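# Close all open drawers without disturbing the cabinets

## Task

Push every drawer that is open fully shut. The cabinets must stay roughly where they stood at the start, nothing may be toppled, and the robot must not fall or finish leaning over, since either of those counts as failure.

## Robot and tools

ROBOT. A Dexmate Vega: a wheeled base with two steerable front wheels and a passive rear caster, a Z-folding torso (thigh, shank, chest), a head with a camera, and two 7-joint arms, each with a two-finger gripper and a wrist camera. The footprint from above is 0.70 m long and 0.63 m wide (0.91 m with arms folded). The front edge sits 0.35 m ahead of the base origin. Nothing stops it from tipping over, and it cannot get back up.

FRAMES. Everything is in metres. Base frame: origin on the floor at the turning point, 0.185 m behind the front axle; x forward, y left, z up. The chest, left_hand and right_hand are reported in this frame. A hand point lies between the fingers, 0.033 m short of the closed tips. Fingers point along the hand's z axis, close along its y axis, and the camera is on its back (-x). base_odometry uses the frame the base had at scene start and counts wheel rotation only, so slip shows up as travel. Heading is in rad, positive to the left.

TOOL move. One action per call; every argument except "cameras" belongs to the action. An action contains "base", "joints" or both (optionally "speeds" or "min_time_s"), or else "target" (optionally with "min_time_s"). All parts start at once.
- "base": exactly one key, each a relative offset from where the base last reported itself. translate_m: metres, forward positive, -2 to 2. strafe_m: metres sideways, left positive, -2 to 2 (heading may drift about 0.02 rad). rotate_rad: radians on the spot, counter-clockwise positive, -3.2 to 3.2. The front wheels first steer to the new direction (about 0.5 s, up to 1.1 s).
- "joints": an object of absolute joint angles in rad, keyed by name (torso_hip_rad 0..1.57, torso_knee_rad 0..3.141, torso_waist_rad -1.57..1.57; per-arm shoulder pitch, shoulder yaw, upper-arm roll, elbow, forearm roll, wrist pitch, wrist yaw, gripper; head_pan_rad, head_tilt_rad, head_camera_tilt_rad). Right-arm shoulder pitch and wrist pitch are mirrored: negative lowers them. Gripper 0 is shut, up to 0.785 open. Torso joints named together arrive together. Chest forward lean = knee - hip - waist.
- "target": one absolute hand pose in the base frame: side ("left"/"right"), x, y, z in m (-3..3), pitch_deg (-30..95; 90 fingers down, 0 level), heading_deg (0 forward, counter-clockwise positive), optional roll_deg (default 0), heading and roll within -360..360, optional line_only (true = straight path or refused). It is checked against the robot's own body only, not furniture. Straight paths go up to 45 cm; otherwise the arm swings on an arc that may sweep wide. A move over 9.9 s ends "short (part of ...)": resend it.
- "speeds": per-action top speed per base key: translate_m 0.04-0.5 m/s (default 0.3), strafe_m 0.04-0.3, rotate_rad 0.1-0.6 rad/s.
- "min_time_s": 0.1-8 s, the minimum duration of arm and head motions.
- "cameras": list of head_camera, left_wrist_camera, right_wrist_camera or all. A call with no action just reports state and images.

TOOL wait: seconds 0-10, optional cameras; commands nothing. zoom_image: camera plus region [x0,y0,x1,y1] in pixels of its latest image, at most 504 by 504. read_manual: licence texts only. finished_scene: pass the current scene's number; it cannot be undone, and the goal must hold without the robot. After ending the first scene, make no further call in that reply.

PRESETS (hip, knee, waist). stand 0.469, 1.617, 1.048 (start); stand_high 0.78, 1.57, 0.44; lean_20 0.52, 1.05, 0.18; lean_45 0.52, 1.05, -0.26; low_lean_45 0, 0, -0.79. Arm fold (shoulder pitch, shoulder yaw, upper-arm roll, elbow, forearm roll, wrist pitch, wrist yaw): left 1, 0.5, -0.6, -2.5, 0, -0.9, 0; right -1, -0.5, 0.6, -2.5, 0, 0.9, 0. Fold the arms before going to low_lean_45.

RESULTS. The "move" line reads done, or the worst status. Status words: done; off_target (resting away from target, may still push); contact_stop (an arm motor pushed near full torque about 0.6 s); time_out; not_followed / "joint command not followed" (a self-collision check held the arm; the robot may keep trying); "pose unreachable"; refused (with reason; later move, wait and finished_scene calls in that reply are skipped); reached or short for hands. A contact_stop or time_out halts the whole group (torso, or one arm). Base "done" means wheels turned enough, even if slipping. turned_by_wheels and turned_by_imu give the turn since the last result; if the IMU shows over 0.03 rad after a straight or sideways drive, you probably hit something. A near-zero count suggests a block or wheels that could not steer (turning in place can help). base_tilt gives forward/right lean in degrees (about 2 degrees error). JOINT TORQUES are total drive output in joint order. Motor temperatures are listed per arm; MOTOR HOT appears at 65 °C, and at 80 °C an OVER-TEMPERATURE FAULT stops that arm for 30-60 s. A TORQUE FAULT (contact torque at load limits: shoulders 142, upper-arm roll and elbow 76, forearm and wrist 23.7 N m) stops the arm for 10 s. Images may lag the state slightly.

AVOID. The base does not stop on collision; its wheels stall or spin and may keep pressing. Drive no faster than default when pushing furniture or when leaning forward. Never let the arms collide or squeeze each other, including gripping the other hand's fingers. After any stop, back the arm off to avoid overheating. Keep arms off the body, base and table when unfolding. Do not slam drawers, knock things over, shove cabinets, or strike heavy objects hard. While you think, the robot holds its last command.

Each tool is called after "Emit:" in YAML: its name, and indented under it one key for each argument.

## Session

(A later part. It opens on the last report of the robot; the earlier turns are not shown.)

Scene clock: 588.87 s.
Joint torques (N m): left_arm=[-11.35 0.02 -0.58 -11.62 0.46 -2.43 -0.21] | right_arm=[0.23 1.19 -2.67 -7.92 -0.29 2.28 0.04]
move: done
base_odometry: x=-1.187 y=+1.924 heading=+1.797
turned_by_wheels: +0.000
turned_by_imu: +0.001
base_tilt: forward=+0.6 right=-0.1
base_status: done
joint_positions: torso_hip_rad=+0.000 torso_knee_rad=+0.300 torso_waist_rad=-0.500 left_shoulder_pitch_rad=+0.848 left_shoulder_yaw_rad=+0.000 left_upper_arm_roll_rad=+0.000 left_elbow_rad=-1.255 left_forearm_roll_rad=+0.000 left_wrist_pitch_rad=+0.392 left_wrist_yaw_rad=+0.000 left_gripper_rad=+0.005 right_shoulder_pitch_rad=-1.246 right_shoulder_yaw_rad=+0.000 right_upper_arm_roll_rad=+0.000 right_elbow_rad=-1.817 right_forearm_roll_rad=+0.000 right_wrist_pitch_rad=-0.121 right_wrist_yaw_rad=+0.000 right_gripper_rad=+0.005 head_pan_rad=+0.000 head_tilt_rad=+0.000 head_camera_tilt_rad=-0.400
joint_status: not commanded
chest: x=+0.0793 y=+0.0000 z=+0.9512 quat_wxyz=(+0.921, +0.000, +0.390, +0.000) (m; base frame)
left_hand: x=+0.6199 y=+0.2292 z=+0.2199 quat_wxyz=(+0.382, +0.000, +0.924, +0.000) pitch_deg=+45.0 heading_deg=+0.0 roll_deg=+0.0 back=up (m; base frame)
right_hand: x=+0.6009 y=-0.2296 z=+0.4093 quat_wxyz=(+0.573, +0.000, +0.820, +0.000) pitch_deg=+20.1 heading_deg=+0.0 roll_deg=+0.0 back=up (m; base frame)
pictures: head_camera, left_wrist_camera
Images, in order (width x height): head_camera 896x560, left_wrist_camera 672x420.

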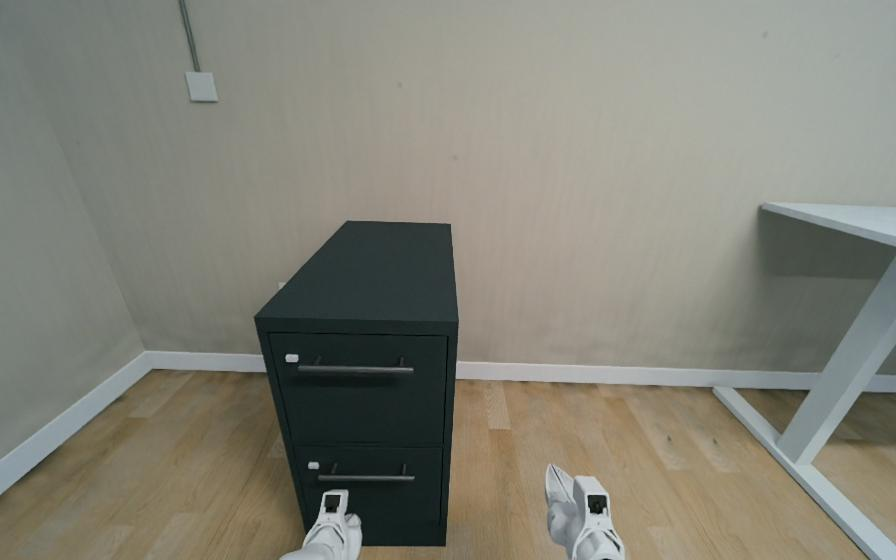

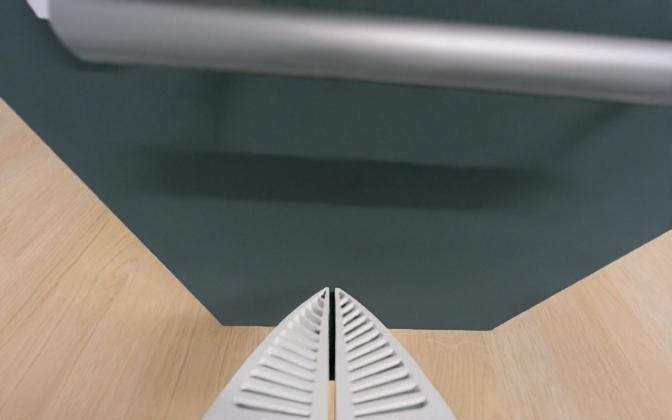

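Emit:
move:
  base: {"translate_m": 0.03}
  speeds: {"translate_m": 0.1}
  cameras: ["head_camera", "left_wrist_camera"]

Emit:
zoom_image:
  camera: "head_camera"
  region: [240, 300, 480, 560]

Scene clock: 598.87 s.
Joint torques (N m): left_arm=[-11.13 2.88 -0.92 -12.93 -0.11 -2.58 -0.08] | right_arm=[-0.9 1.14 -2.94 -7.02 -0.37 2.1 0.21]
move: done
base_odometry: x=-1.194 y=+1.953 heading=+1.797
turned_by_wheels: +0.000
turned_by_imu: +0.000
base_tilt: forward=+0.7 right=-0.1
base_status: done
joint_positions: torso_hip_rad=+0.000 torso_knee_rad=+0.300 torso_waist_rad=-0.500 left_shoulder_pitch_rad=+0.848 left_shoulder_yaw_rad=+0.000 left_upper_arm_roll_rad=+0.000 left_elbow_rad=-1.255 left_forearm_roll_rad=+0.000 left_wrist_pitch_rad=+0.393 left_wrist_yaw_rad=+0.000 left_gripper_rad=+0.005 right_shoulder_pitch_rad=-1.246 right_shoulder_yaw_rad=+0.000 right_upper_arm_roll_rad=+0.000 right_elbow_rad=-1.817 right_forearm_roll_rad=+0.000 right_wrist_pitch_rad=-0.121 right_wrist_yaw_rad=+0.000 right_gripper_rad=+0.005 head_pan_rad=+0.000 head_tilt_rad=+0.000 head_camera_tilt_rad=-0.400
joint_status: not commanded
chest: x=+0.0793 y=+0.0000 z=+0.9512 quat_wxyz=(+0.921, +0.000, +0.390, +0.000) (m; base frame)
left_hand: x=+0.6197 y=+0.2292 z=+0.2198 quat_wxyz=(+0.382, +0.000, +0.924, +0.000) pitch_deg=+45.1 heading_deg=+0.0 roll_deg=+0.0 back=up (m; base frame)
right_hand: x=+0.6009 y=-0.2296 z=+0.4093 quat_wxyz=(+0.573, +0.000, +0.820, +0.000) pitch_deg=+20.1 heading_deg=+0.0 roll_deg=+0.0 back=up (m; base frame)
pictures: head_camera, left_wrist_camera
Images, in order (width x height): head_camera 896x560, left_wrist_camera 672x420.

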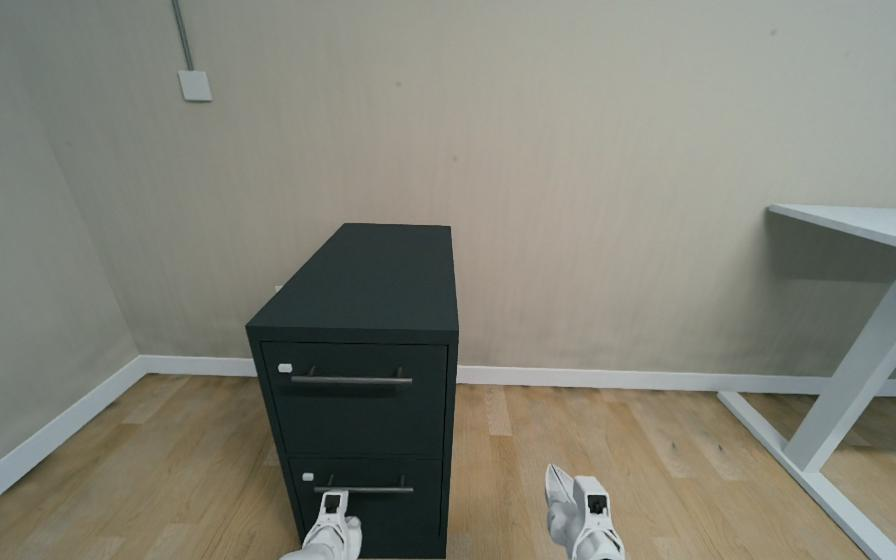

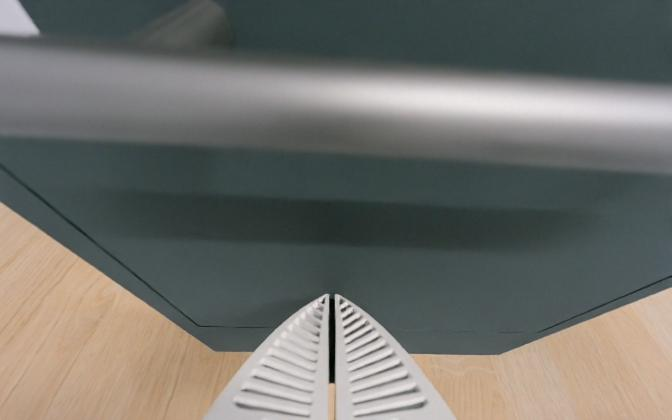

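Scaled by 1.938 from the camera's 896x560 image, which has a finer 960x600 frame.

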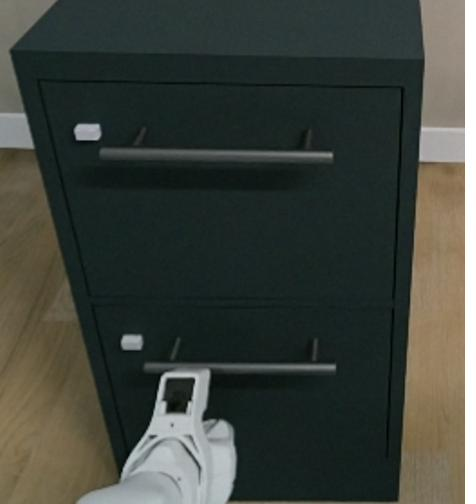

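Emit:
move:
  base: {"translate_m": 0.015}
  speeds: {"translate_m": 0.1}
  cameras: ["head_camera", "left_wrist_camera"]

Emit:
zoom_image:
  camera: "head_camera"
  region: [240, 300, 480, 560]

Scene clock: 607.57 s.
Joint torques (N m): left_arm=[-17.76 -0.4 0.56 -18.29 0.37 -5.83 0.33] | right_arm=[-0.37 1.76 -2.83 -7.51 -0.31 2.41 -0.1]
move: done
base_odometry: x=-1.198 y=+1.968 heading=+1.797
turned_by_wheels: +0.000
turned_by_imu: +0.001
base_tilt: forward=+0.7 right=+0.0
base_status: done
joint_positions: torso_hip_rad=+0.000 torso_knee_rad=+0.300 torso_waist_rad=-0.500 left_shoulder_pitch_rad=+0.849 left_shoulder_yaw_rad=+0.000 left_upper_arm_roll_rad=+0.000 left_elbow_rad=-1.254 left_forearm_roll_rad=+0.000 left_wrist_pitch_rad=+0.394 left_wrist_yaw_rad=+0.000 left_gripper_rad=+0.005 right_shoulder_pitch_rad=-1.246 right_shoulder_yaw_rad=+0.000 right_upper_arm_roll_rad=+0.000 right_elbow_rad=-1.817 right_forearm_roll_rad=+0.000 right_wrist_pitch_rad=-0.121 right_wrist_yaw_rad=+0.000 right_gripper_rad=+0.005 head_pan_rad=+0.000 head_tilt_rad=+0.000 head_camera_tilt_rad=-0.400
joint_status: not commanded
chest: x=+0.0792 y=+0.0000 z=+0.9512 quat_wxyz=(+0.921, +0.000, +0.390, +0.000) (m; base frame)
left_hand: x=+0.6191 y=+0.2292 z=+0.2192 quat_wxyz=(+0.381, +0.000, +0.924, +0.000) pitch_deg=+45.1 heading_deg=+0.0 roll_deg=+0.0 back=up (m; base frame)
right_hand: x=+0.6009 y=-0.2296 z=+0.4093 quat_wxyz=(+0.573, +0.000, +0.820, +0.000) pitch_deg=+20.1 heading_deg=+0.0 roll_deg=+0.0 back=up (m; base frame)
pictures: head_camera, left_wrist_camera
Images, in order (width x height): head_camera 896x560, left_wrist_camera 672x420.

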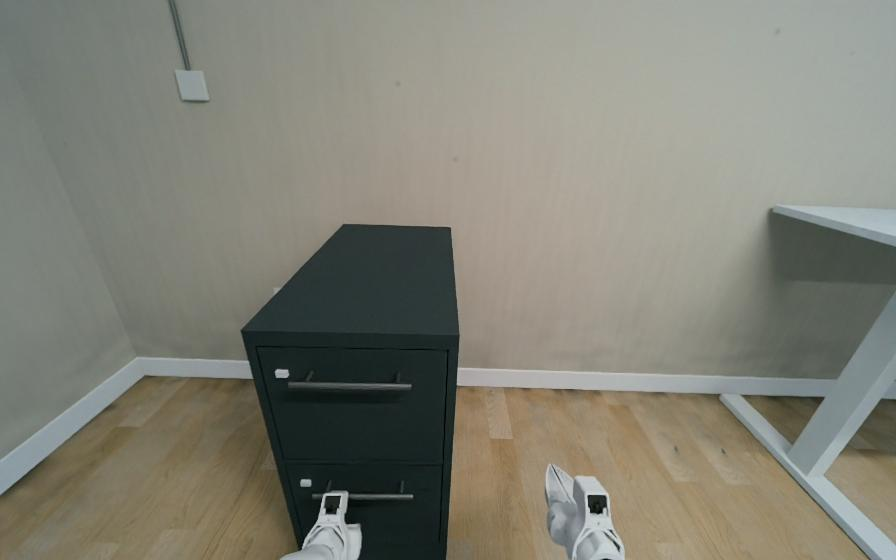

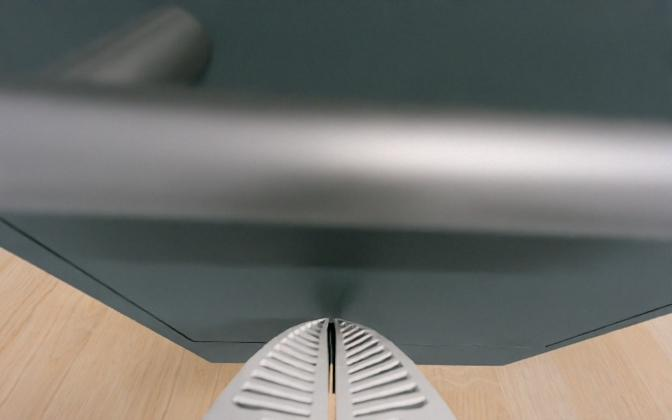

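Scaled by 1.938 from the camera's 896x560 image, which has a finer 960x600 frame.

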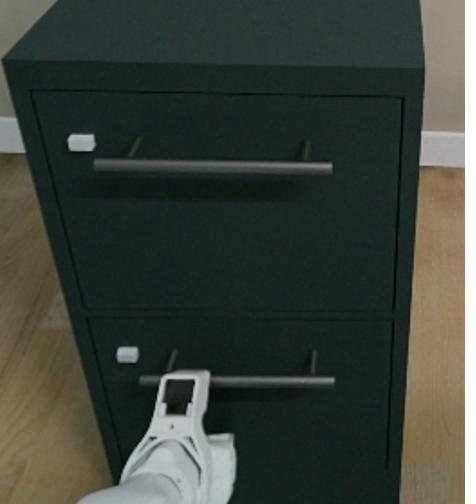

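Emit:
move:
  base: {"translate_m": -0.3}
  cameras: ["head_camera", "left_wrist_camera"]

Emit:
zoom_image:
  camera: "head_camera"
  region: [280, 200, 480, 460]

Emit:
zoom_image:
  camera: "left_wrist_camera"
  region: [180, 0, 520, 220]

Scene clock: 615.07 s.
Joint torques (N m): left_arm=[-10.71 -2.03 0.59 -12.44 0.74 -2.21 -0.5] | right_arm=[-0.3 1.04 -2.84 -8.39 -0.32 2.5 0.07]
move: done
base_odometry: x=-1.130 y=+1.675 heading=+1.796
turned_by_wheels: -0.001
turned_by_imu: +0.000
base_tilt: forward=+0.7 right=-0.1
base_status: done
joint_positions: torso_hip_rad=+0.000 torso_knee_rad=+0.300 torso_waist_rad=-0.500 left_shoulder_pitch_rad=+0.848 left_shoulder_yaw_rad=+0.000 left_upper_arm_roll_rad=+0.000 left_elbow_rad=-1.255 left_forearm_roll_rad=+0.000 left_wrist_pitch_rad=+0.392 left_wrist_yaw_rad=+0.000 left_gripper_rad=+0.005 right_shoulder_pitch_rad=-1.246 right_shoulder_yaw_rad=+0.000 right_upper_arm_roll_rad=+0.000 right_elbow_rad=-1.817 right_forearm_roll_rad=+0.000 right_wrist_pitch_rad=-0.121 right_wrist_yaw_rad=+0.000 right_gripper_rad=+0.005 head_pan_rad=+0.000 head_tilt_rad=+0.000 head_camera_tilt_rad=-0.400
joint_status: not commanded
chest: x=+0.0792 y=+0.0000 z=+0.9512 quat_wxyz=(+0.921, +0.000, +0.390, +0.000) (m; base frame)
left_hand: x=+0.6199 y=+0.2292 z=+0.2200 quat_wxyz=(+0.382, +0.000, +0.924, +0.000) pitch_deg=+45.0 heading_deg=+0.0 roll_deg=+0.0 back=up (m; base frame)
right_hand: x=+0.6009 y=-0.2296 z=+0.4093 quat_wxyz=(+0.573, +0.000, +0.820, +0.000) pitch_deg=+20.1 heading_deg=+0.0 roll_deg=+0.0 back=up (m; base frame)
pictures: head_camera, left_wrist_camera
Images, in order (width x height): head_camera 896x560, left_wrist_camera 672x420.

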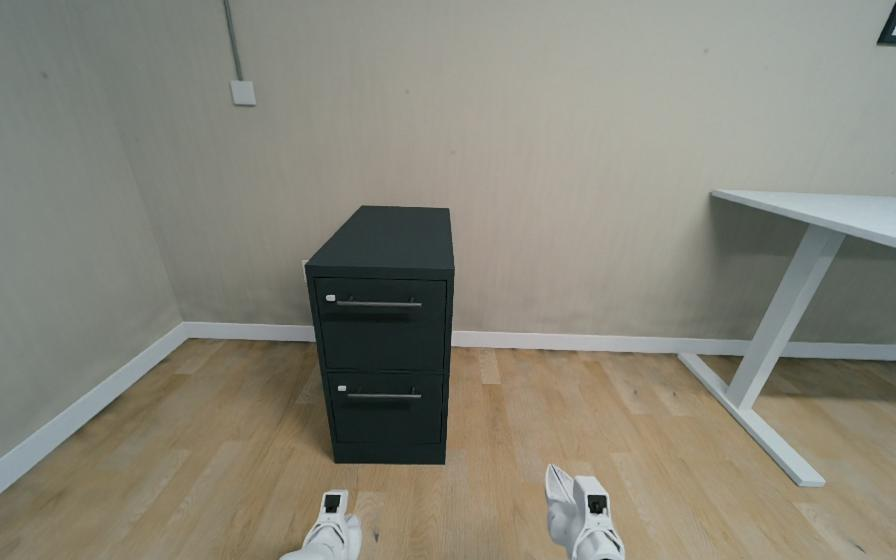

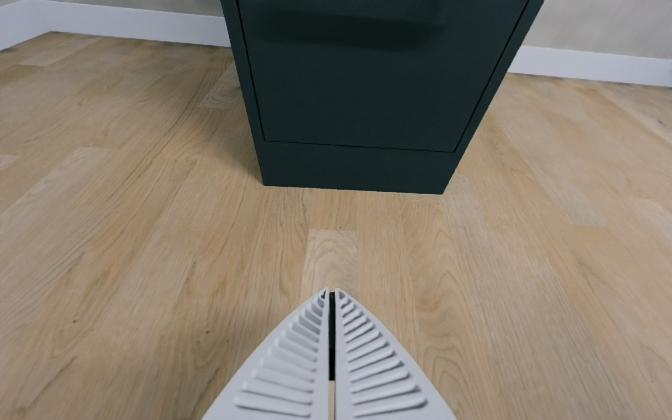

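Scaled by 1.938 from the camera's 896x560 image, which has a finer 960x600 frame.

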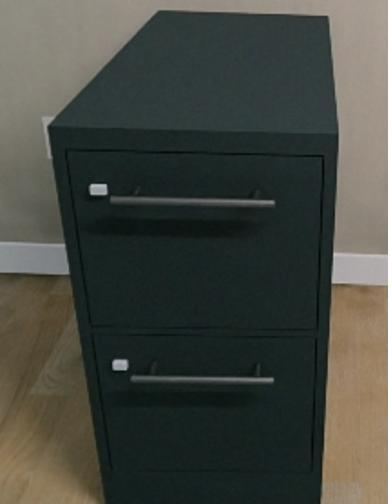

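Scaled by 1.482 from the camera's 672x420 image, which has a finer 960x600 frame.

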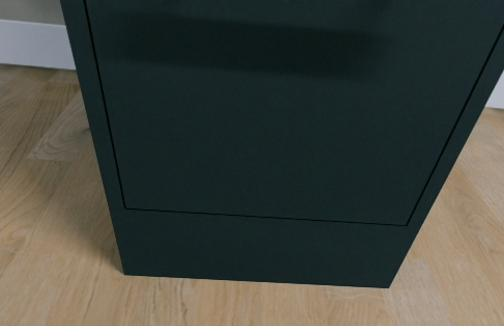

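Emit:
move:
  joints: {"head_tilt_rad": -0.8, "head_pan_rad": -2.05, "head_camera_tilt_rad": 0.2}
  cameras: ["head_camera"]

Emit:
move:
  joints: {"head_tilt_rad": -0.8, "head_pan_rad": 2.5, "head_camera_tilt_rad": 0.2}
  cameras: ["head_camera"]

Scene clock: 628.60 s.
Joint torques (N m): left_arm=[-9.82 -0.01 0.98 -10.81 -0.31 -1.8 0.06] | right_arm=[0.46 2.06 -2.84 -7.89 -0.3 2.29 0.15]
move: done
base_odometry: x=-1.130 y=+1.675 heading=+1.796
turned_by_wheels: +0.000
turned_by_imu: +0.001
base_tilt: forward=+0.7 right=-0.1
base_status: not commanded
joint_positions: torso_hip_rad=+0.000 torso_knee_rad=+0.300 torso_waist_rad=-0.500 left_shoulder_pitch_rad=+0.848 left_shoulder_yaw_rad=+0.000 left_upper_arm_roll_rad=+0.000 left_elbow_rad=-1.255 left_forearm_roll_rad=+0.000 left_wrist_pitch_rad=+0.392 left_wrist_yaw_rad=+0.000 left_gripper_rad=+0.005 right_shoulder_pitch_rad=-1.246 right_shoulder_yaw_rad=+0.000 right_upper_arm_roll_rad=+0.000 right_elbow_rad=-1.817 right_forearm_roll_rad=+0.000 right_wrist_pitch_rad=-0.121 right_wrist_yaw_rad=+0.000 right_gripper_rad=+0.005 head_pan_rad=-2.050 head_tilt_rad=-0.800 head_camera_tilt_rad=+0.200
joint_status: all done
chest: x=+0.0792 y=+0.0000 z=+0.9512 quat_wxyz=(+0.921, +0.000, +0.390, +0.000) (m; base frame)
left_hand: x=+0.6199 y=+0.2292 z=+0.2200 quat_wxyz=(+0.382, +0.000, +0.924, +0.000) pitch_deg=+45.0 heading_deg=+0.0 roll_deg=+0.0 back=up (m; base frame)
right_hand: x=+0.6009 y=-0.2296 z=+0.4093 quat_wxyz=(+0.573, +0.000, +0.820, +0.000) pitch_deg=+20.1 heading_deg=+0.0 roll_deg=+0.0 back=up (m; base frame)
pictures: head_camera
Images, in order (width x height): head_camera 896x560.

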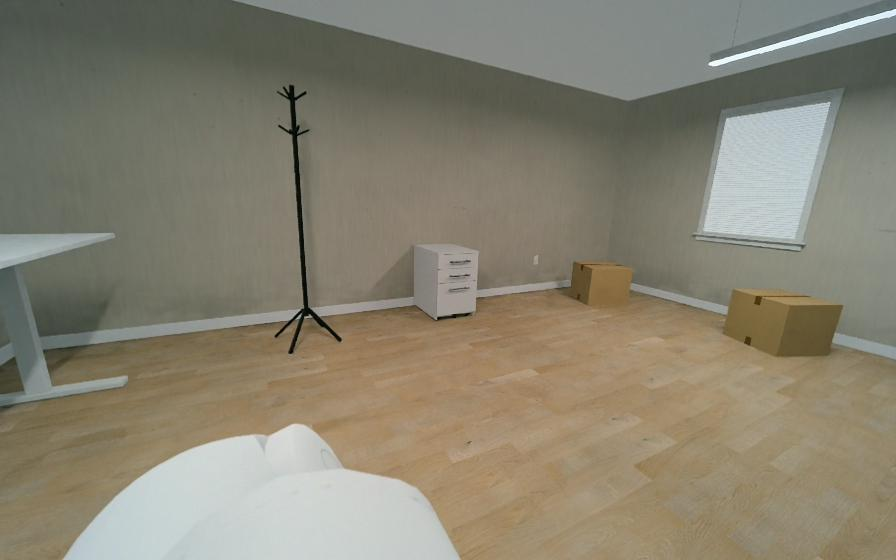

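Scene clock: 632.30 s.
Joint torques (N m): left_arm=[-11.27 0.34 -0.2 -13.12 1.13 -2.09 -0.46] | right_arm=[-0.3 1.32 -2.9 -7.08 -0.34 2.29 0.03]
move: done
base_odometry: x=-1.130 y=+1.675 heading=+1.796
turned_by_wheels: +0.000
turned_by_imu: +0.001
base_tilt: forward=+0.6 right=-0.1
base_status: not commanded
joint_positions: torso_hip_rad=+0.000 torso_knee_rad=+0.300 torso_waist_rad=-0.500 left_shoulder_pitch_rad=+0.848 left_shoulder_yaw_rad=+0.000 left_upper_arm_roll_rad=+0.000 left_elbow_rad=-1.255 left_forearm_roll_rad=+0.000 left_wrist_pitch_rad=+0.392 left_wrist_yaw_rad=+0.000 left_gripper_rad=+0.005 right_shoulder_pitch_rad=-1.246 right_shoulder_yaw_rad=+0.000 right_upper_arm_roll_rad=+0.000 right_elbow_rad=-1.817 right_forearm_roll_rad=+0.000 right_wrist_pitch_rad=-0.121 right_wrist_yaw_rad=+0.000 right_gripper_rad=+0.005 head_pan_rad=+2.500 head_tilt_rad=-0.800 head_camera_tilt_rad=+0.200
joint_status: all done
chest: x=+0.0792 y=+0.0000 z=+0.9512 quat_wxyz=(+0.921, +0.000, +0.390, +0.000) (m; base frame)
left_hand: x=+0.6199 y=+0.2292 z=+0.2200 quat_wxyz=(+0.382, +0.000, +0.924, +0.000) pitch_deg=+45.0 heading_deg=+0.0 roll_deg=+0.0 back=up (m; base frame)
right_hand: x=+0.6009 y=-0.2296 z=+0.4093 quat_wxyz=(+0.573, +0.000, +0.820, +0.000) pitch_deg=+20.1 heading_deg=+0.0 roll_deg=+0.0 back=up (m; base frame)
pictures: head_camera
Images, in order (width x height): head_camera 896x560.

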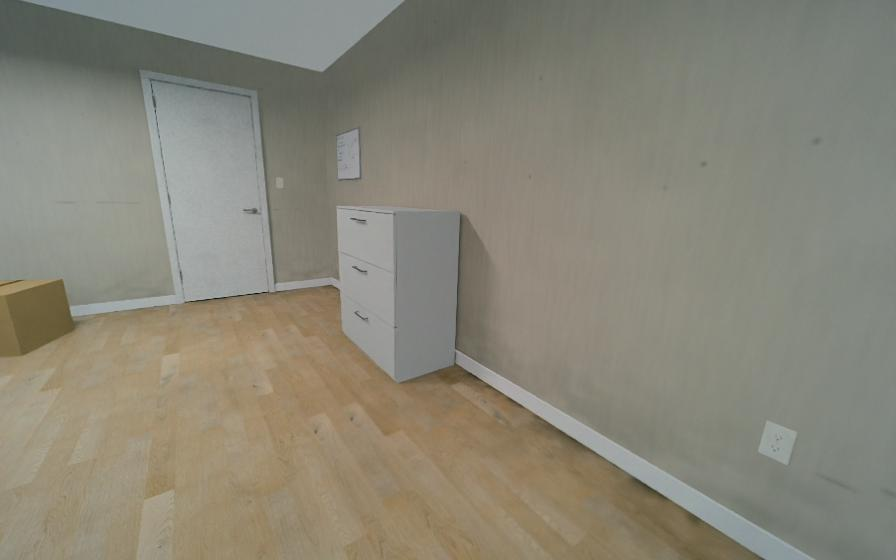

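Emit:
move:
  joints: {"head_tilt_rad": -0.8, "head_pan_rad": 1.25, "head_camera_tilt_rad": 0.2}
  cameras: ["head_camera"]

Emit:
move:
  joints: {"head_tilt_rad": -0.8, "head_pan_rad": -1.25, "head_camera_tilt_rad": 0.2}
  cameras: ["head_camera"]

Emit:
move:
  joints: {"head_tilt_rad": -0.8, "head_pan_rad": 0, "head_camera_tilt_rad": 0.2}
  cameras: ["head_camera"]

Scene clock: 689.37 s.
Joint torques (N m): left_arm=[-8.26 2.85 -0.05 -13.8 0.27 -1.92 -0.41] | right_arm=[-0.19 1.1 -2.94 -7.84 -0.35 2.5 -0.01]
move: done
base_odometry: x=-1.130 y=+1.675 heading=+1.796
turned_by_wheels: +0.000
turned_by_imu: +0.001
base_tilt: forward=+0.7 right=+0.0
base_status: not commanded
joint_positions: torso_hip_rad=+0.000 torso_knee_rad=+0.300 torso_waist_rad=-0.500 left_shoulder_pitch_rad=+0.848 left_shoulder_yaw_rad=+0.000 left_upper_arm_roll_rad=+0.000 left_elbow_rad=-1.255 left_forearm_roll_rad=+0.000 left_wrist_pitch_rad=+0.392 left_wrist_yaw_rad=+0.000 left_gripper_rad=+0.005 right_shoulder_pitch_rad=-1.246 right_shoulder_yaw_rad=+0.000 right_upper_arm_roll_rad=+0.000 right_elbow_rad=-1.817 right_forearm_roll_rad=+0.000 right_wrist_pitch_rad=-0.121 right_wrist_yaw_rad=+0.000 right_gripper_rad=+0.005 head_pan_rad=+1.250 head_tilt_rad=-0.800 head_camera_tilt_rad=+0.200
joint_status: all done
chest: x=+0.0792 y=+0.0000 z=+0.9512 quat_wxyz=(+0.921, +0.000, +0.390, +0.000) (m; base frame)
left_hand: x=+0.6199 y=+0.2292 z=+0.2200 quat_wxyz=(+0.382, +0.000, +0.924, +0.000) pitch_deg=+45.0 heading_deg=+0.0 roll_deg=+0.0 back=up (m; base frame)
right_hand: x=+0.6009 y=-0.2296 z=+0.4093 quat_wxyz=(+0.573, +0.000, +0.820, +0.000) pitch_deg=+20.1 heading_deg=+0.0 roll_deg=+0.0 back=up (m; base frame)
pictures: head_camera
Images, in order (width x height): head_camera 896x560.

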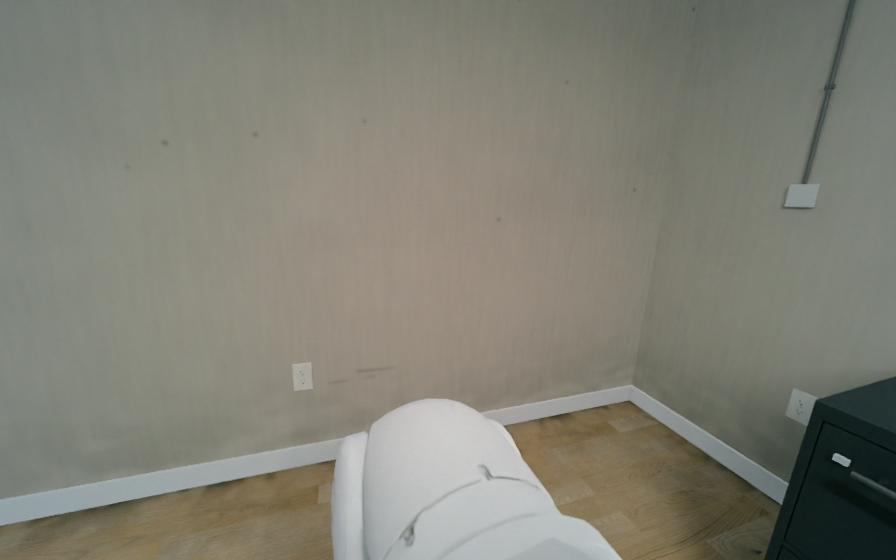

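Scene clock: 691.70 s.
Joint torques (N m): left_arm=[-9.91 1.52 -1.31 -11.34 -0.56 -2.54 0.09] | right_arm=[0.24 1.46 -3.03 -7.56 -0.34 2.58 0.14]
move: done
base_odometry: x=-1.130 y=+1.675 heading=+1.796
turned_by_wheels: +0.000
turned_by_imu: +0.000
base_tilt: forward=+0.6 right=-0.1
base_status: not commanded
joint_positions: torso_hip_rad=+0.000 torso_knee_rad=+0.300 torso_waist_rad=-0.500 left_shoulder_pitch_rad=+0.848 left_shoulder_yaw_rad=+0.000 left_upper_arm_roll_rad=+0.000 left_elbow_rad=-1.255 left_forearm_roll_rad=+0.000 left_wrist_pitch_rad=+0.392 left_wrist_yaw_rad=+0.000 left_gripper_rad=+0.005 right_shoulder_pitch_rad=-1.246 right_shoulder_yaw_rad=+0.000 right_upper_arm_roll_rad=+0.000 right_elbow_rad=-1.817 right_forearm_roll_rad=+0.000 right_wrist_pitch_rad=-0.121 right_wrist_yaw_rad=+0.000 right_gripper_rad=+0.005 head_pan_rad=-1.250 head_tilt_rad=-0.800 head_camera_tilt_rad=+0.200
joint_status: all done
chest: x=+0.0792 y=+0.0000 z=+0.9512 quat_wxyz=(+0.921, +0.000, +0.390, +0.000) (m; base frame)
left_hand: x=+0.6199 y=+0.2292 z=+0.2200 quat_wxyz=(+0.382, +0.000, +0.924, +0.000) pitch_deg=+45.0 heading_deg=+0.0 roll_deg=+0.0 back=up (m; base frame)
right_hand: x=+0.6009 y=-0.2296 z=+0.4093 quat_wxyz=(+0.573, +0.000, +0.820, +0.000) pitch_deg=+20.1 heading_deg=+0.0 roll_deg=+0.0 back=up (m; base frame)
pictures: head_camera
Images, in order (width x height): head_camera 896x560.

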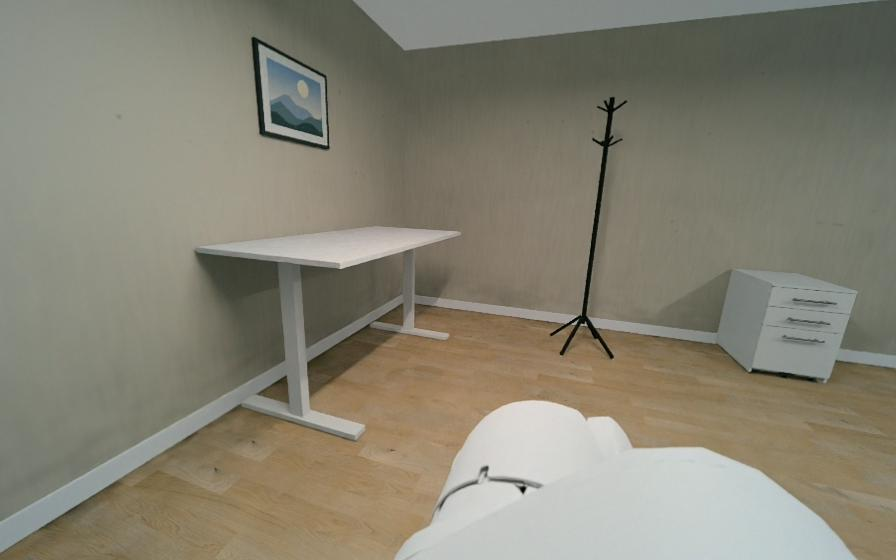

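Scene clock: 693.20 s.
Joint torques (N m): left_arm=[-9.37 0.91 -2.8 -11.47 -0.4 -1.48 0.29] | right_arm=[0.07 1.73 -2.84 -7.94 -0.31 2.4 -0.01]
move: done
base_odometry: x=-1.130 y=+1.675 heading=+1.796
turned_by_wheels: +0.000
turned_by_imu: +0.000
base_tilt: forward=+0.6 right=-0.1
base_status: not commanded
joint_positions: torso_hip_rad=+0.000 torso_knee_rad=+0.300 torso_waist_rad=-0.500 left_shoulder_pitch_rad=+0.848 left_shoulder_yaw_rad=+0.000 left_upper_arm_roll_rad=+0.000 left_elbow_rad=-1.255 left_forearm_roll_rad=+0.000 left_wrist_pitch_rad=+0.392 left_wrist_yaw_rad=+0.000 left_gripper_rad=+0.005 right_shoulder_pitch_rad=-1.246 right_shoulder_yaw_rad=+0.000 right_upper_arm_roll_rad=+0.000 right_elbow_rad=-1.817 right_forearm_roll_rad=+0.000 right_wrist_pitch_rad=-0.121 right_wrist_yaw_rad=+0.000 right_gripper_rad=+0.005 head_pan_rad=+0.000 head_tilt_rad=-0.800 head_camera_tilt_rad=+0.200
joint_status: all done
chest: x=+0.0792 y=+0.0000 z=+0.9512 quat_wxyz=(+0.921, +0.000, +0.390, +0.000) (m; base frame)
left_hand: x=+0.6199 y=+0.2292 z=+0.2200 quat_wxyz=(+0.382, +0.000, +0.924, +0.000) pitch_deg=+45.0 heading_deg=+0.0 roll_deg=+0.0 back=up (m; base frame)
right_hand: x=+0.6009 y=-0.2296 z=+0.4093 quat_wxyz=(+0.573, +0.000, +0.820, +0.000) pitch_deg=+20.1 heading_deg=+0.0 roll_deg=+0.0 back=up (m; base frame)
pictures: head_camera
Images, in order (width x height): head_camera 896x560.

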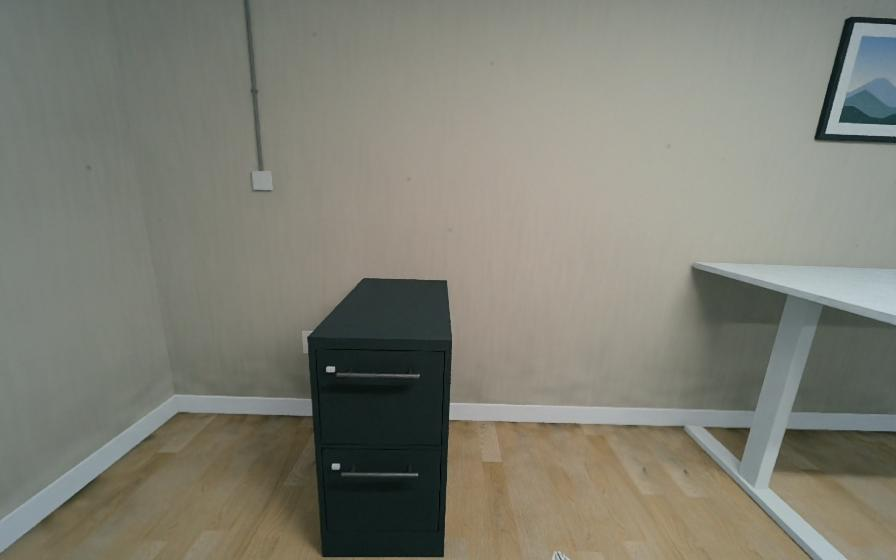

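Emit:
finished_scene:
  scene: 1

The scene is finished: the task was done.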